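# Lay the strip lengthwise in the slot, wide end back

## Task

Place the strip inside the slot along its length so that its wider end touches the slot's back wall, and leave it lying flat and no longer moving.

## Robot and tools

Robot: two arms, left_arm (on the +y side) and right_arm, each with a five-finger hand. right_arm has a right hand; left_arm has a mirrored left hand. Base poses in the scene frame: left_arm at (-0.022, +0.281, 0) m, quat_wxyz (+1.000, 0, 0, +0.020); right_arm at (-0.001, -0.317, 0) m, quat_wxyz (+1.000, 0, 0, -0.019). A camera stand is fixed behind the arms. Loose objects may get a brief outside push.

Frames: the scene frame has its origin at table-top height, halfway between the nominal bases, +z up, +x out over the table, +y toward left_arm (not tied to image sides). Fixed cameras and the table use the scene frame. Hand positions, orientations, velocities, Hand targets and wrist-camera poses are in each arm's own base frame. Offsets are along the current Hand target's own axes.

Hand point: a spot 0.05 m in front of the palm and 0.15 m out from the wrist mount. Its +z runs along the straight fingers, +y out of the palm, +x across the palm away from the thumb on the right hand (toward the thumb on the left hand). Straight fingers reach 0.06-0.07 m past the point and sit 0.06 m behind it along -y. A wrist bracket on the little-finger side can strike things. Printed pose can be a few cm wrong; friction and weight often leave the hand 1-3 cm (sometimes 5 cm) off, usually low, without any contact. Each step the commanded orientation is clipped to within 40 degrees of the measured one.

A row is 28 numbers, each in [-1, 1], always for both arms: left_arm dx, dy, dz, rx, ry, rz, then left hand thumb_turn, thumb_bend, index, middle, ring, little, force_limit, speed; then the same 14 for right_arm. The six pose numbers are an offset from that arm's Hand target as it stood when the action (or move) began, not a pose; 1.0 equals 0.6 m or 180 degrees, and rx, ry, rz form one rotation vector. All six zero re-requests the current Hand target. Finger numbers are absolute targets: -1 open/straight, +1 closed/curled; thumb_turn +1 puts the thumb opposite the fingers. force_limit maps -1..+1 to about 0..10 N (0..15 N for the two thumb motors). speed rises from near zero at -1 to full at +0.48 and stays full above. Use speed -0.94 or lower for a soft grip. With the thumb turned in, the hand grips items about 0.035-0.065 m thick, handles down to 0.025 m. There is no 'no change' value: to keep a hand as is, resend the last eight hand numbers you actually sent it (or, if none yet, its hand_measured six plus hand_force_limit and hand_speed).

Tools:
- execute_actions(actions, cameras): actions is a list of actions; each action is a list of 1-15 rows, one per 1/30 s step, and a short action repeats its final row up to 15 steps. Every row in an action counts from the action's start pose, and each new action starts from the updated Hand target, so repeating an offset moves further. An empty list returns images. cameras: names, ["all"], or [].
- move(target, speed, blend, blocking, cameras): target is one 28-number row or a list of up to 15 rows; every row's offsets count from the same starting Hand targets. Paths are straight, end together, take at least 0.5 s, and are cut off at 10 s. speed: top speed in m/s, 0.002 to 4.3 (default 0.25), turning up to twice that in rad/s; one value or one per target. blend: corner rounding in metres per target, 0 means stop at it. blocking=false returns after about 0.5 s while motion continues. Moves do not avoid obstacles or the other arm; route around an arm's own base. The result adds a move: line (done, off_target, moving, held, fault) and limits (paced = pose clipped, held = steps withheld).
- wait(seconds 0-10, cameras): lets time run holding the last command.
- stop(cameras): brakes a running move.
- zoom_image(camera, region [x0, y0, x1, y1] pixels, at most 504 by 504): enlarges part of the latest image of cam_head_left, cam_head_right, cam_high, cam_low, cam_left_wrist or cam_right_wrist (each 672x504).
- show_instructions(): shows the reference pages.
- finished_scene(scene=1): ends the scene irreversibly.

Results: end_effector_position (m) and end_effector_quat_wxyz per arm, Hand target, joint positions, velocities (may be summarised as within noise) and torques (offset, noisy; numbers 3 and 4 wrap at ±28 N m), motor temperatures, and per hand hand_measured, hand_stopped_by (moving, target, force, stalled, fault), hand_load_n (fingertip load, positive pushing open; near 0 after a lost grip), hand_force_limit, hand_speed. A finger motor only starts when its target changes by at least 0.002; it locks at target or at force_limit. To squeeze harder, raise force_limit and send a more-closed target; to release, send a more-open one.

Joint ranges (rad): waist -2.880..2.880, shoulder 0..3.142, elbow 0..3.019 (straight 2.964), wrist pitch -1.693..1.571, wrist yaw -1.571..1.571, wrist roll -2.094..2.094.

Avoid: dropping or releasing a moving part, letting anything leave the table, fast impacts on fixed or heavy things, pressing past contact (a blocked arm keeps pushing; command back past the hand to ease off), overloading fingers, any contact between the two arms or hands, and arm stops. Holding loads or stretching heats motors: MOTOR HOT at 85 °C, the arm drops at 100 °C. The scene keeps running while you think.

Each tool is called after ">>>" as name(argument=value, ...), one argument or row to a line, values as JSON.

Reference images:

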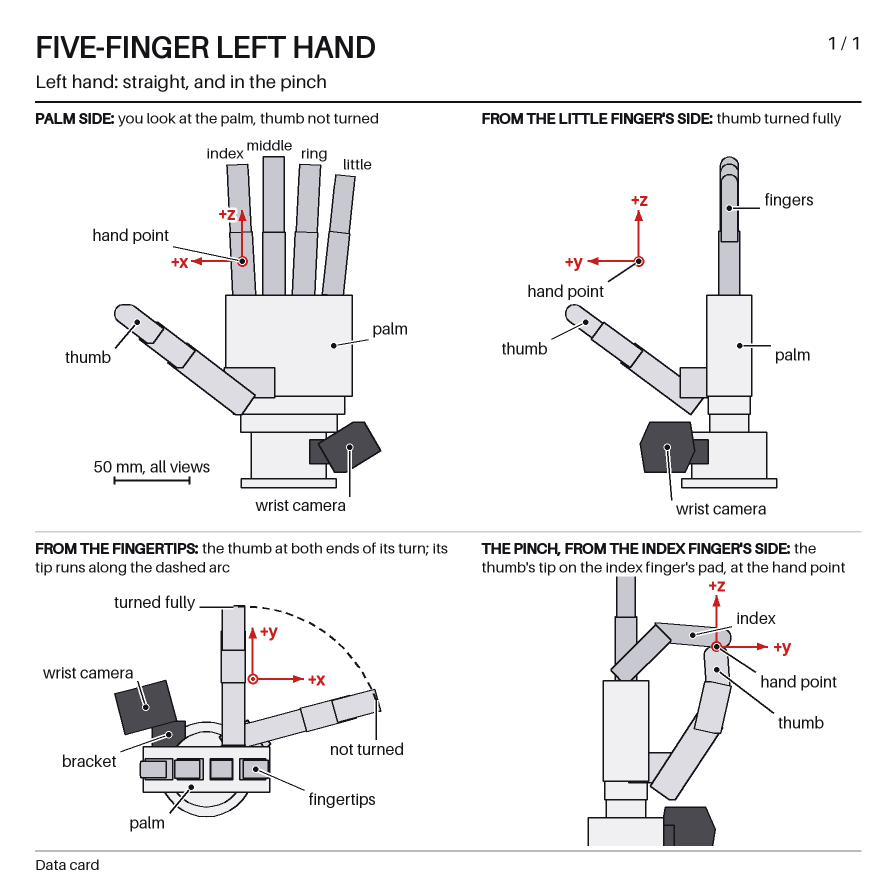

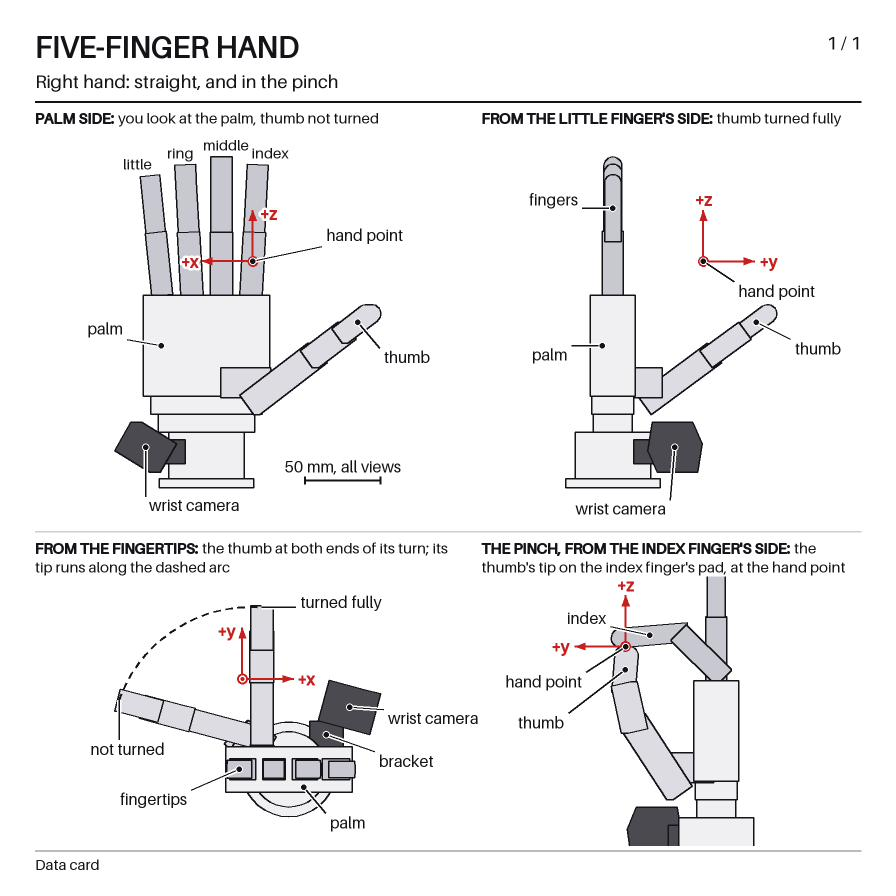

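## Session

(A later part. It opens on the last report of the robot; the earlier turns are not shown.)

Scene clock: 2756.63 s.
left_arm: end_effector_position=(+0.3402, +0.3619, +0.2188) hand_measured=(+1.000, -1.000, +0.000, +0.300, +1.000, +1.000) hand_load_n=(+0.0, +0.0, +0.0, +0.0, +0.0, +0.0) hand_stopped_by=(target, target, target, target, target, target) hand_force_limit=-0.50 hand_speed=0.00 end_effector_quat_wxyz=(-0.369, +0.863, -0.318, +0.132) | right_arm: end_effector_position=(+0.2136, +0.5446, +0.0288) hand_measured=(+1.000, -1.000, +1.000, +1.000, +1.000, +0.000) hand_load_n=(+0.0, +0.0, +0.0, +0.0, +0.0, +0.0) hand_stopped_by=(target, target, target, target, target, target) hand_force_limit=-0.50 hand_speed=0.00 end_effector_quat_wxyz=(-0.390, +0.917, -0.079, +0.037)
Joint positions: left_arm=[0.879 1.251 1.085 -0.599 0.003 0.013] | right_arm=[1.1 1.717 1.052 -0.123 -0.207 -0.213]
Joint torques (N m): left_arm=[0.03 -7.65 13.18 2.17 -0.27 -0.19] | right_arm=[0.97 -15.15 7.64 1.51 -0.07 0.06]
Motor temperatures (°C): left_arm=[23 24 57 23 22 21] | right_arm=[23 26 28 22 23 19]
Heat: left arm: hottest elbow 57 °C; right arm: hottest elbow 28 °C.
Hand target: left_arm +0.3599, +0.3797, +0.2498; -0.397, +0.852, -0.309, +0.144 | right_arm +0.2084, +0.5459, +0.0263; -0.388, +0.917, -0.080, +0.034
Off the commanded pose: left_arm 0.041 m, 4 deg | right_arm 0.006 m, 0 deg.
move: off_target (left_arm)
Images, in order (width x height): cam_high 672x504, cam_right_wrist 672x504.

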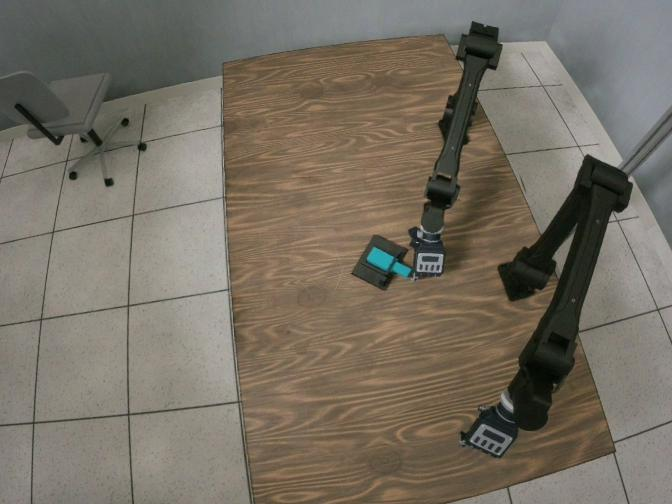

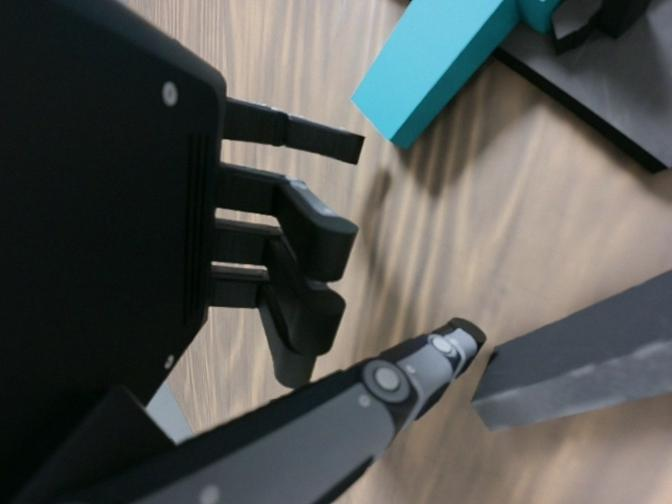

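>>> move(
  target=[
    [0,0,0,0,0,0,1,-1,0,0.3,1,1,-0.5,0.0,-0.027,-0.0085,0.0115,0,0,0,1,-1,1,1,1,0,-0.5,0],
    [0,0,0,0,0,0,1,-1,0,0.3,1,1,-0.5,0.0,-0.03,-0.129,-0.10,0,0,0,1,-1,1,1,1,0,-0.5,0],
  ],
  speed=[0.08,0.12],
  cameras=["all"],
)

Scene clock: 2774.37 s.
left_arm: end_effector_position=(+0.3402, +0.3619, +0.2188) hand_measured=(+1.000, -1.000, +0.000, +0.300, +1.000, +1.000) hand_load_n=(+0.0, +0.0, +0.0, +0.0, +0.0, +0.0) hand_stopped_by=(target, target, target, target, target, target) hand_force_limit=-0.50 hand_speed=0.00 end_effector_quat_wxyz=(-0.369, +0.863, -0.318, +0.132) | right_arm: end_effector_position=(+0.1913, +0.5425, +0.1029) hand_measured=(+1.000, -1.000, +1.000, +1.000, +1.000, +0.000) hand_load_n=(+0.0, +0.0, +0.0, +0.0, +0.0, +0.0) hand_stopped_by=(target, target, target, target, target, target) hand_force_limit=-0.50 hand_speed=0.00 end_effector_quat_wxyz=(-0.374, +0.923, -0.083, +0.031)
Joint positions: left_arm=[0.879 1.251 1.085 -0.599 0.003 0.013] | right_arm=[1.139 1.595 1.136 -0.361 -0.179 -0.182]
Joint torques (N m): left_arm=[0.09 -7.65 13.18 2.15 -0.27 -0.19] | right_arm=[0.91 -14.56 12.71 0.88 -0.05 0.05]
Motor temperatures (°C): left_arm=[23 24 58 23 22 21] | right_arm=[23 26 28 22 23 19]
Heat: left arm: hottest elbow 58 °C; right arm: hottest elbow 28 °C.
Hand target: left_arm +0.3599, +0.3797, +0.2498; -0.397, +0.852, -0.309, +0.144 | right_arm +0.1925, +0.5598, +0.1239; -0.388, +0.917, -0.080, +0.034
Off the commanded pose: left_arm 0.041 m, 4 deg | right_arm 0.027 m, 2 deg.
move: off_target (left_arm, right_arm)

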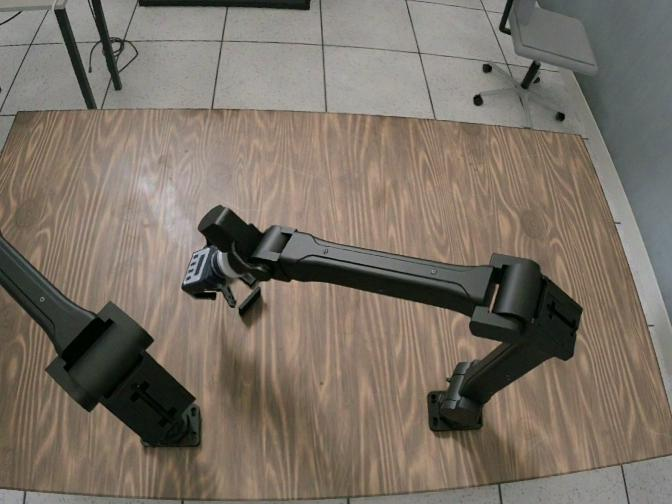

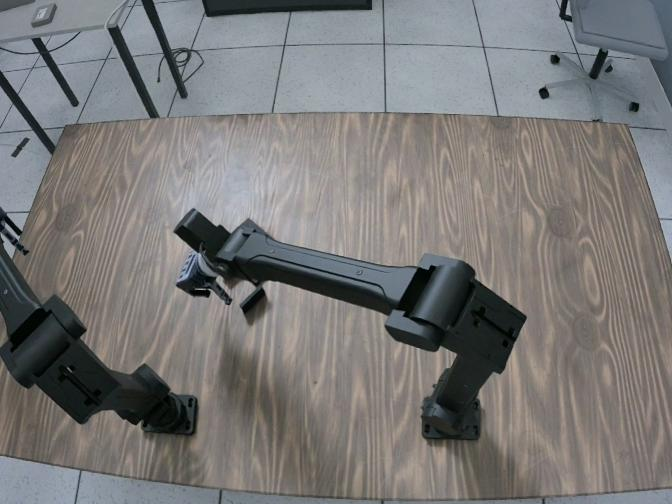

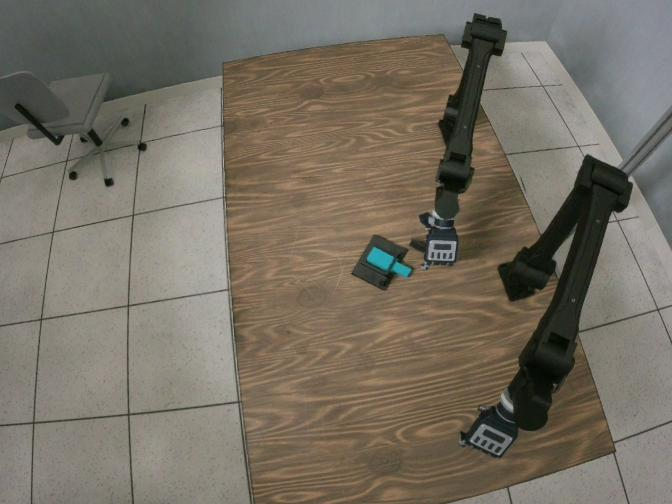

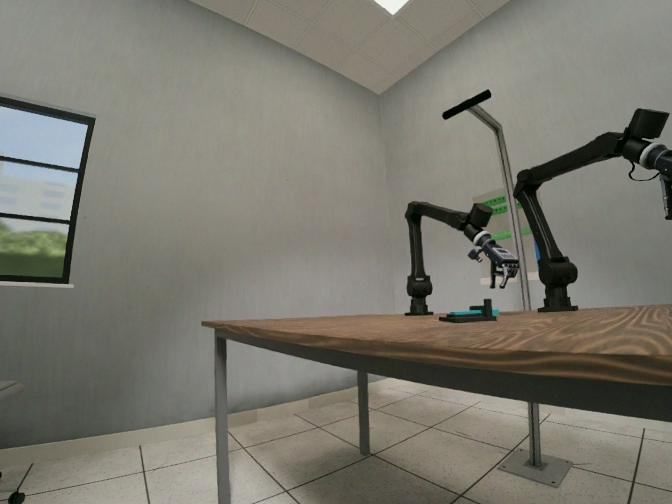

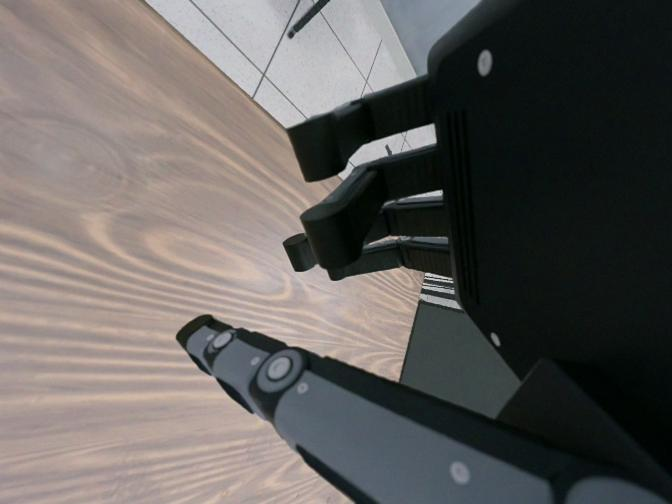

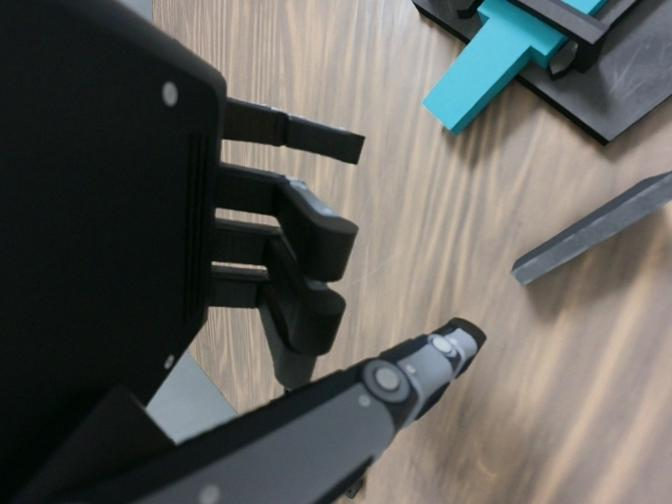

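>>> move(
  target=[
    [0,0,0,0,0,0,1,-1,0,0.3,1,1,-0.5,0.0,0,-0.06,-0.058,0,0,0,1,-1,1,1,1,0,-0.5,0],
    [0,0,0,0,0,0,1,-1,0,0.3,1,1,-0.5,0.0,-0.058,0.016,-0.328,0,0,0,1,-1,1,1,1,0,-0.5,0],
  ],
  speed=0.2,
  blend=[0.03,0],
  cameras=["all"],
)

>>> zoom_image(
  camera="cam_head_left",
  region=[190, 210, 300, 330],
)

>>> zoom_image(
  camera="cam_head_right",
  region=[190, 200, 300, 320],
)

>>> zoom_image(
  camera="cam_high",
  region=[345, 225, 425, 295],
)

>>> zoom_image(
  camera="cam_low",
  region=[430, 290, 510, 330],
)

Scene clock: 2792.77 s.
left_arm: end_effector_position=(+0.3402, +0.3619, +0.2188) hand_measured=(+1.000, -1.000, +0.000, +0.300, +1.000, +1.000) hand_load_n=(+0.0, +0.0, +0.0, +0.0, +0.0, +0.0) hand_stopped_by=(target, target, target, target, target, target) hand_force_limit=-0.50 hand_speed=0.00 end_effector_quat_wxyz=(-0.369, +0.863, -0.318, +0.132) | right_arm: end_effector_position=(+0.1367, +0.4240, +0.2625) hand_measured=(+1.000, -1.000, +1.000, +1.000, +1.000, +0.000) hand_load_n=(+0.0, +0.0, +0.0, +0.0, +0.0, +0.0) hand_stopped_by=(target, target, target, target, target, target) hand_force_limit=-0.50 hand_speed=0.00 end_effector_quat_wxyz=(-0.399, +0.913, -0.079, +0.040)
Joint positions: left_arm=[0.879 1.251 1.085 -0.599 0.003 0.013] | right_arm=[1.139 1.113 1.086 -0.733 -0.179 -0.182]
Joint torques (N m): left_arm=[0.15 -7.65 13.18 2.17 -0.27 -0.19] | right_arm=[0.44 -7.65 8.73 0.95 -0.23 0.01]
Motor temperatures (°C): left_arm=[23 24 58 23 22 21] | right_arm=[23 25 29 22 23 19]
Heat: left arm: hottest elbow 58 °C; right arm: hottest elbow 29 °C.
Hand target: left_arm +0.3599, +0.3797, +0.2498; -0.397, +0.852, -0.309, +0.144 | right_arm +0.1325, +0.4201, +0.2539; -0.388, +0.917, -0.080, +0.034
Off the commanded pose: left_arm 0.041 m, 4 deg | right_arm 0.010 m, 2 deg.
move: off_target (left_arm); blend cut to 0.0249 m at target 1

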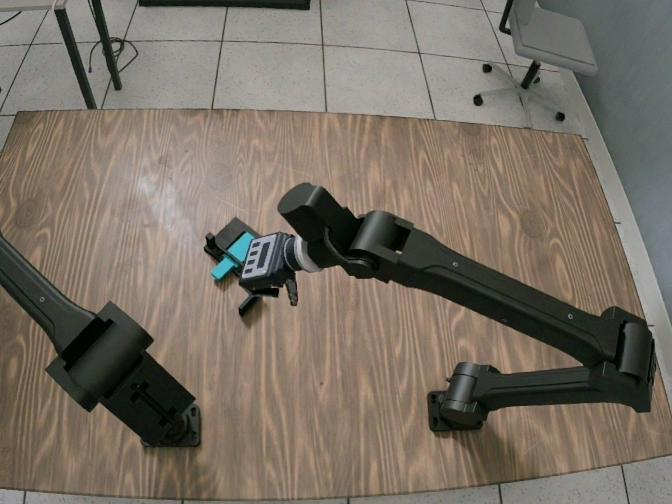

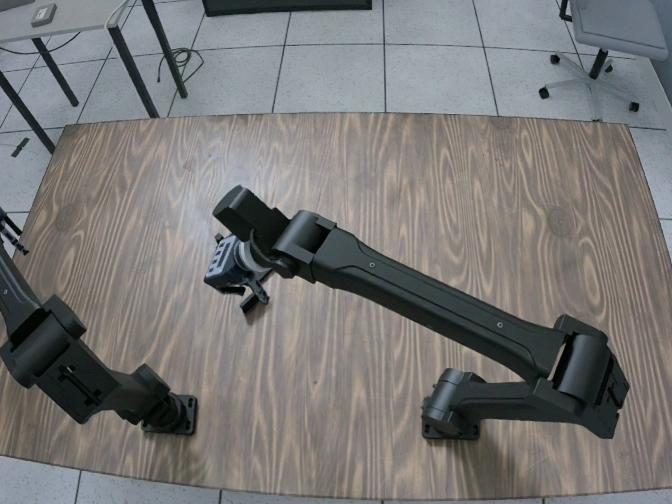

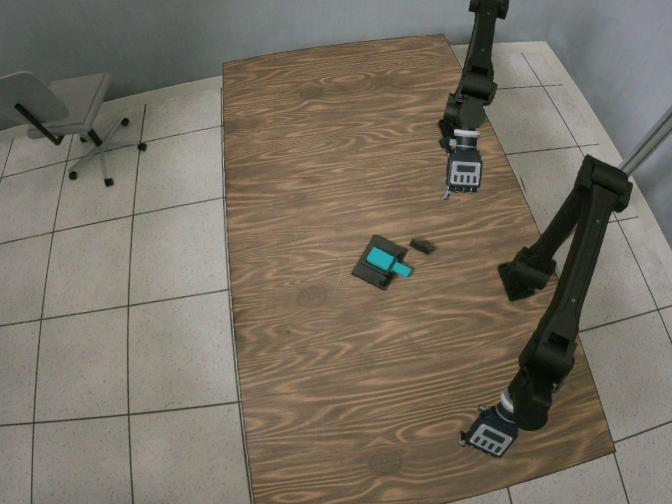

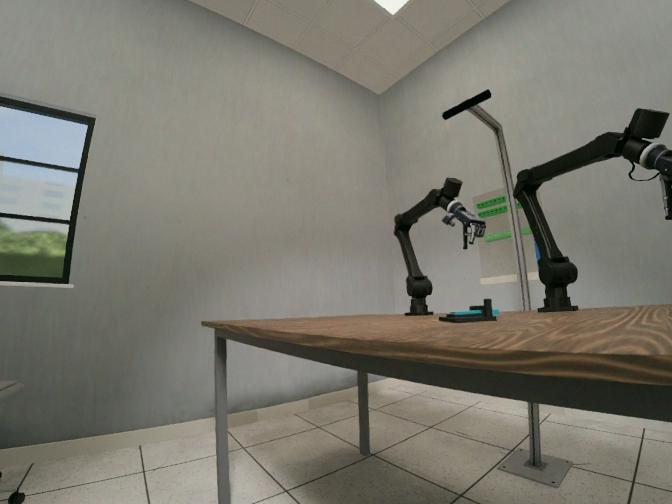

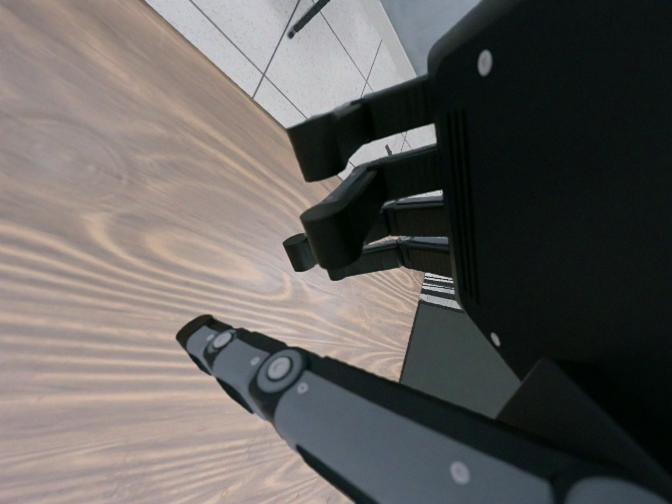

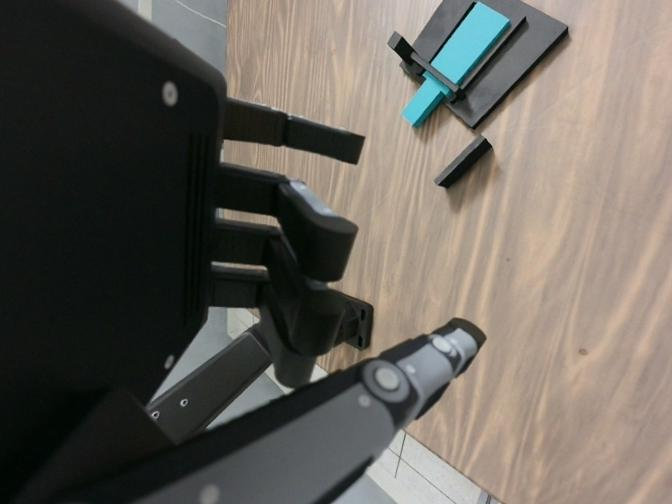

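Scaled by 4.200 from the camera's 672x504 image, which has a finer 960x720 frame.

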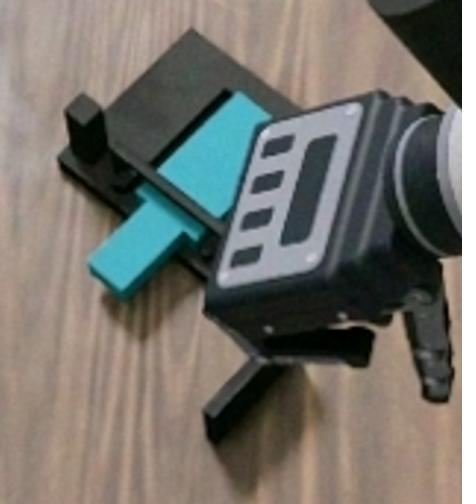

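Scaled by 4.200 from the camera's 672x504 image, which has a finer 960x720 frame.

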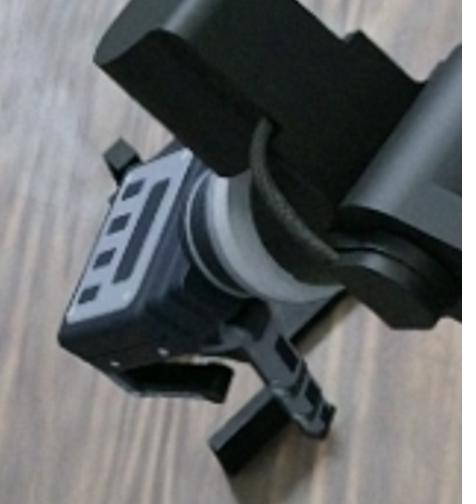

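Scaled by 6.300 from the camera's 672x504 image, which has a finer 960x720 frame.

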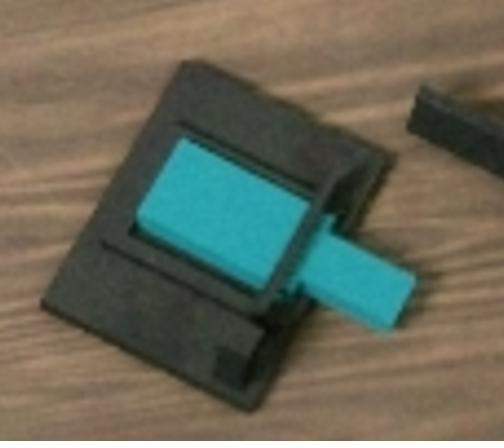

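Scaled by 6.300 from the camera's 672x504 image, which has a finer 960x720 frame.

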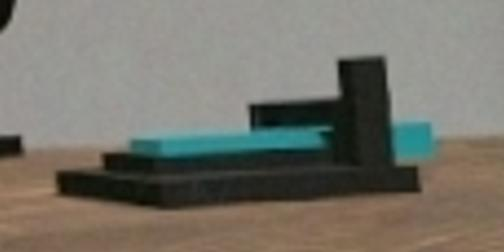

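>>> zoom_image(
  camera="cam_right_wrist",
  region=[380, 0, 580, 150],
)

>>> zoom_image(
  camera="cam_head_left",
  region=[200, 210, 265, 290],
)

Scaled by 2.520 from the camera's 672x504 image, which has a finer 960x720 frame.

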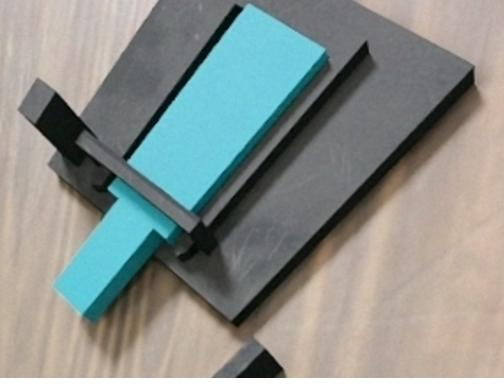

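Scaled by 6.300 from the camera's 672x504 image, which has a finer 960x720 frame.

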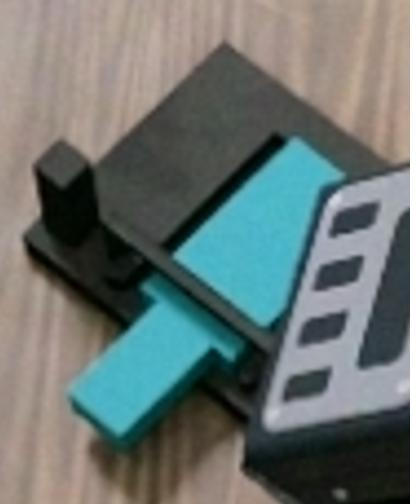

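>>> finished_scene(
)

The scene is finished: the task was done.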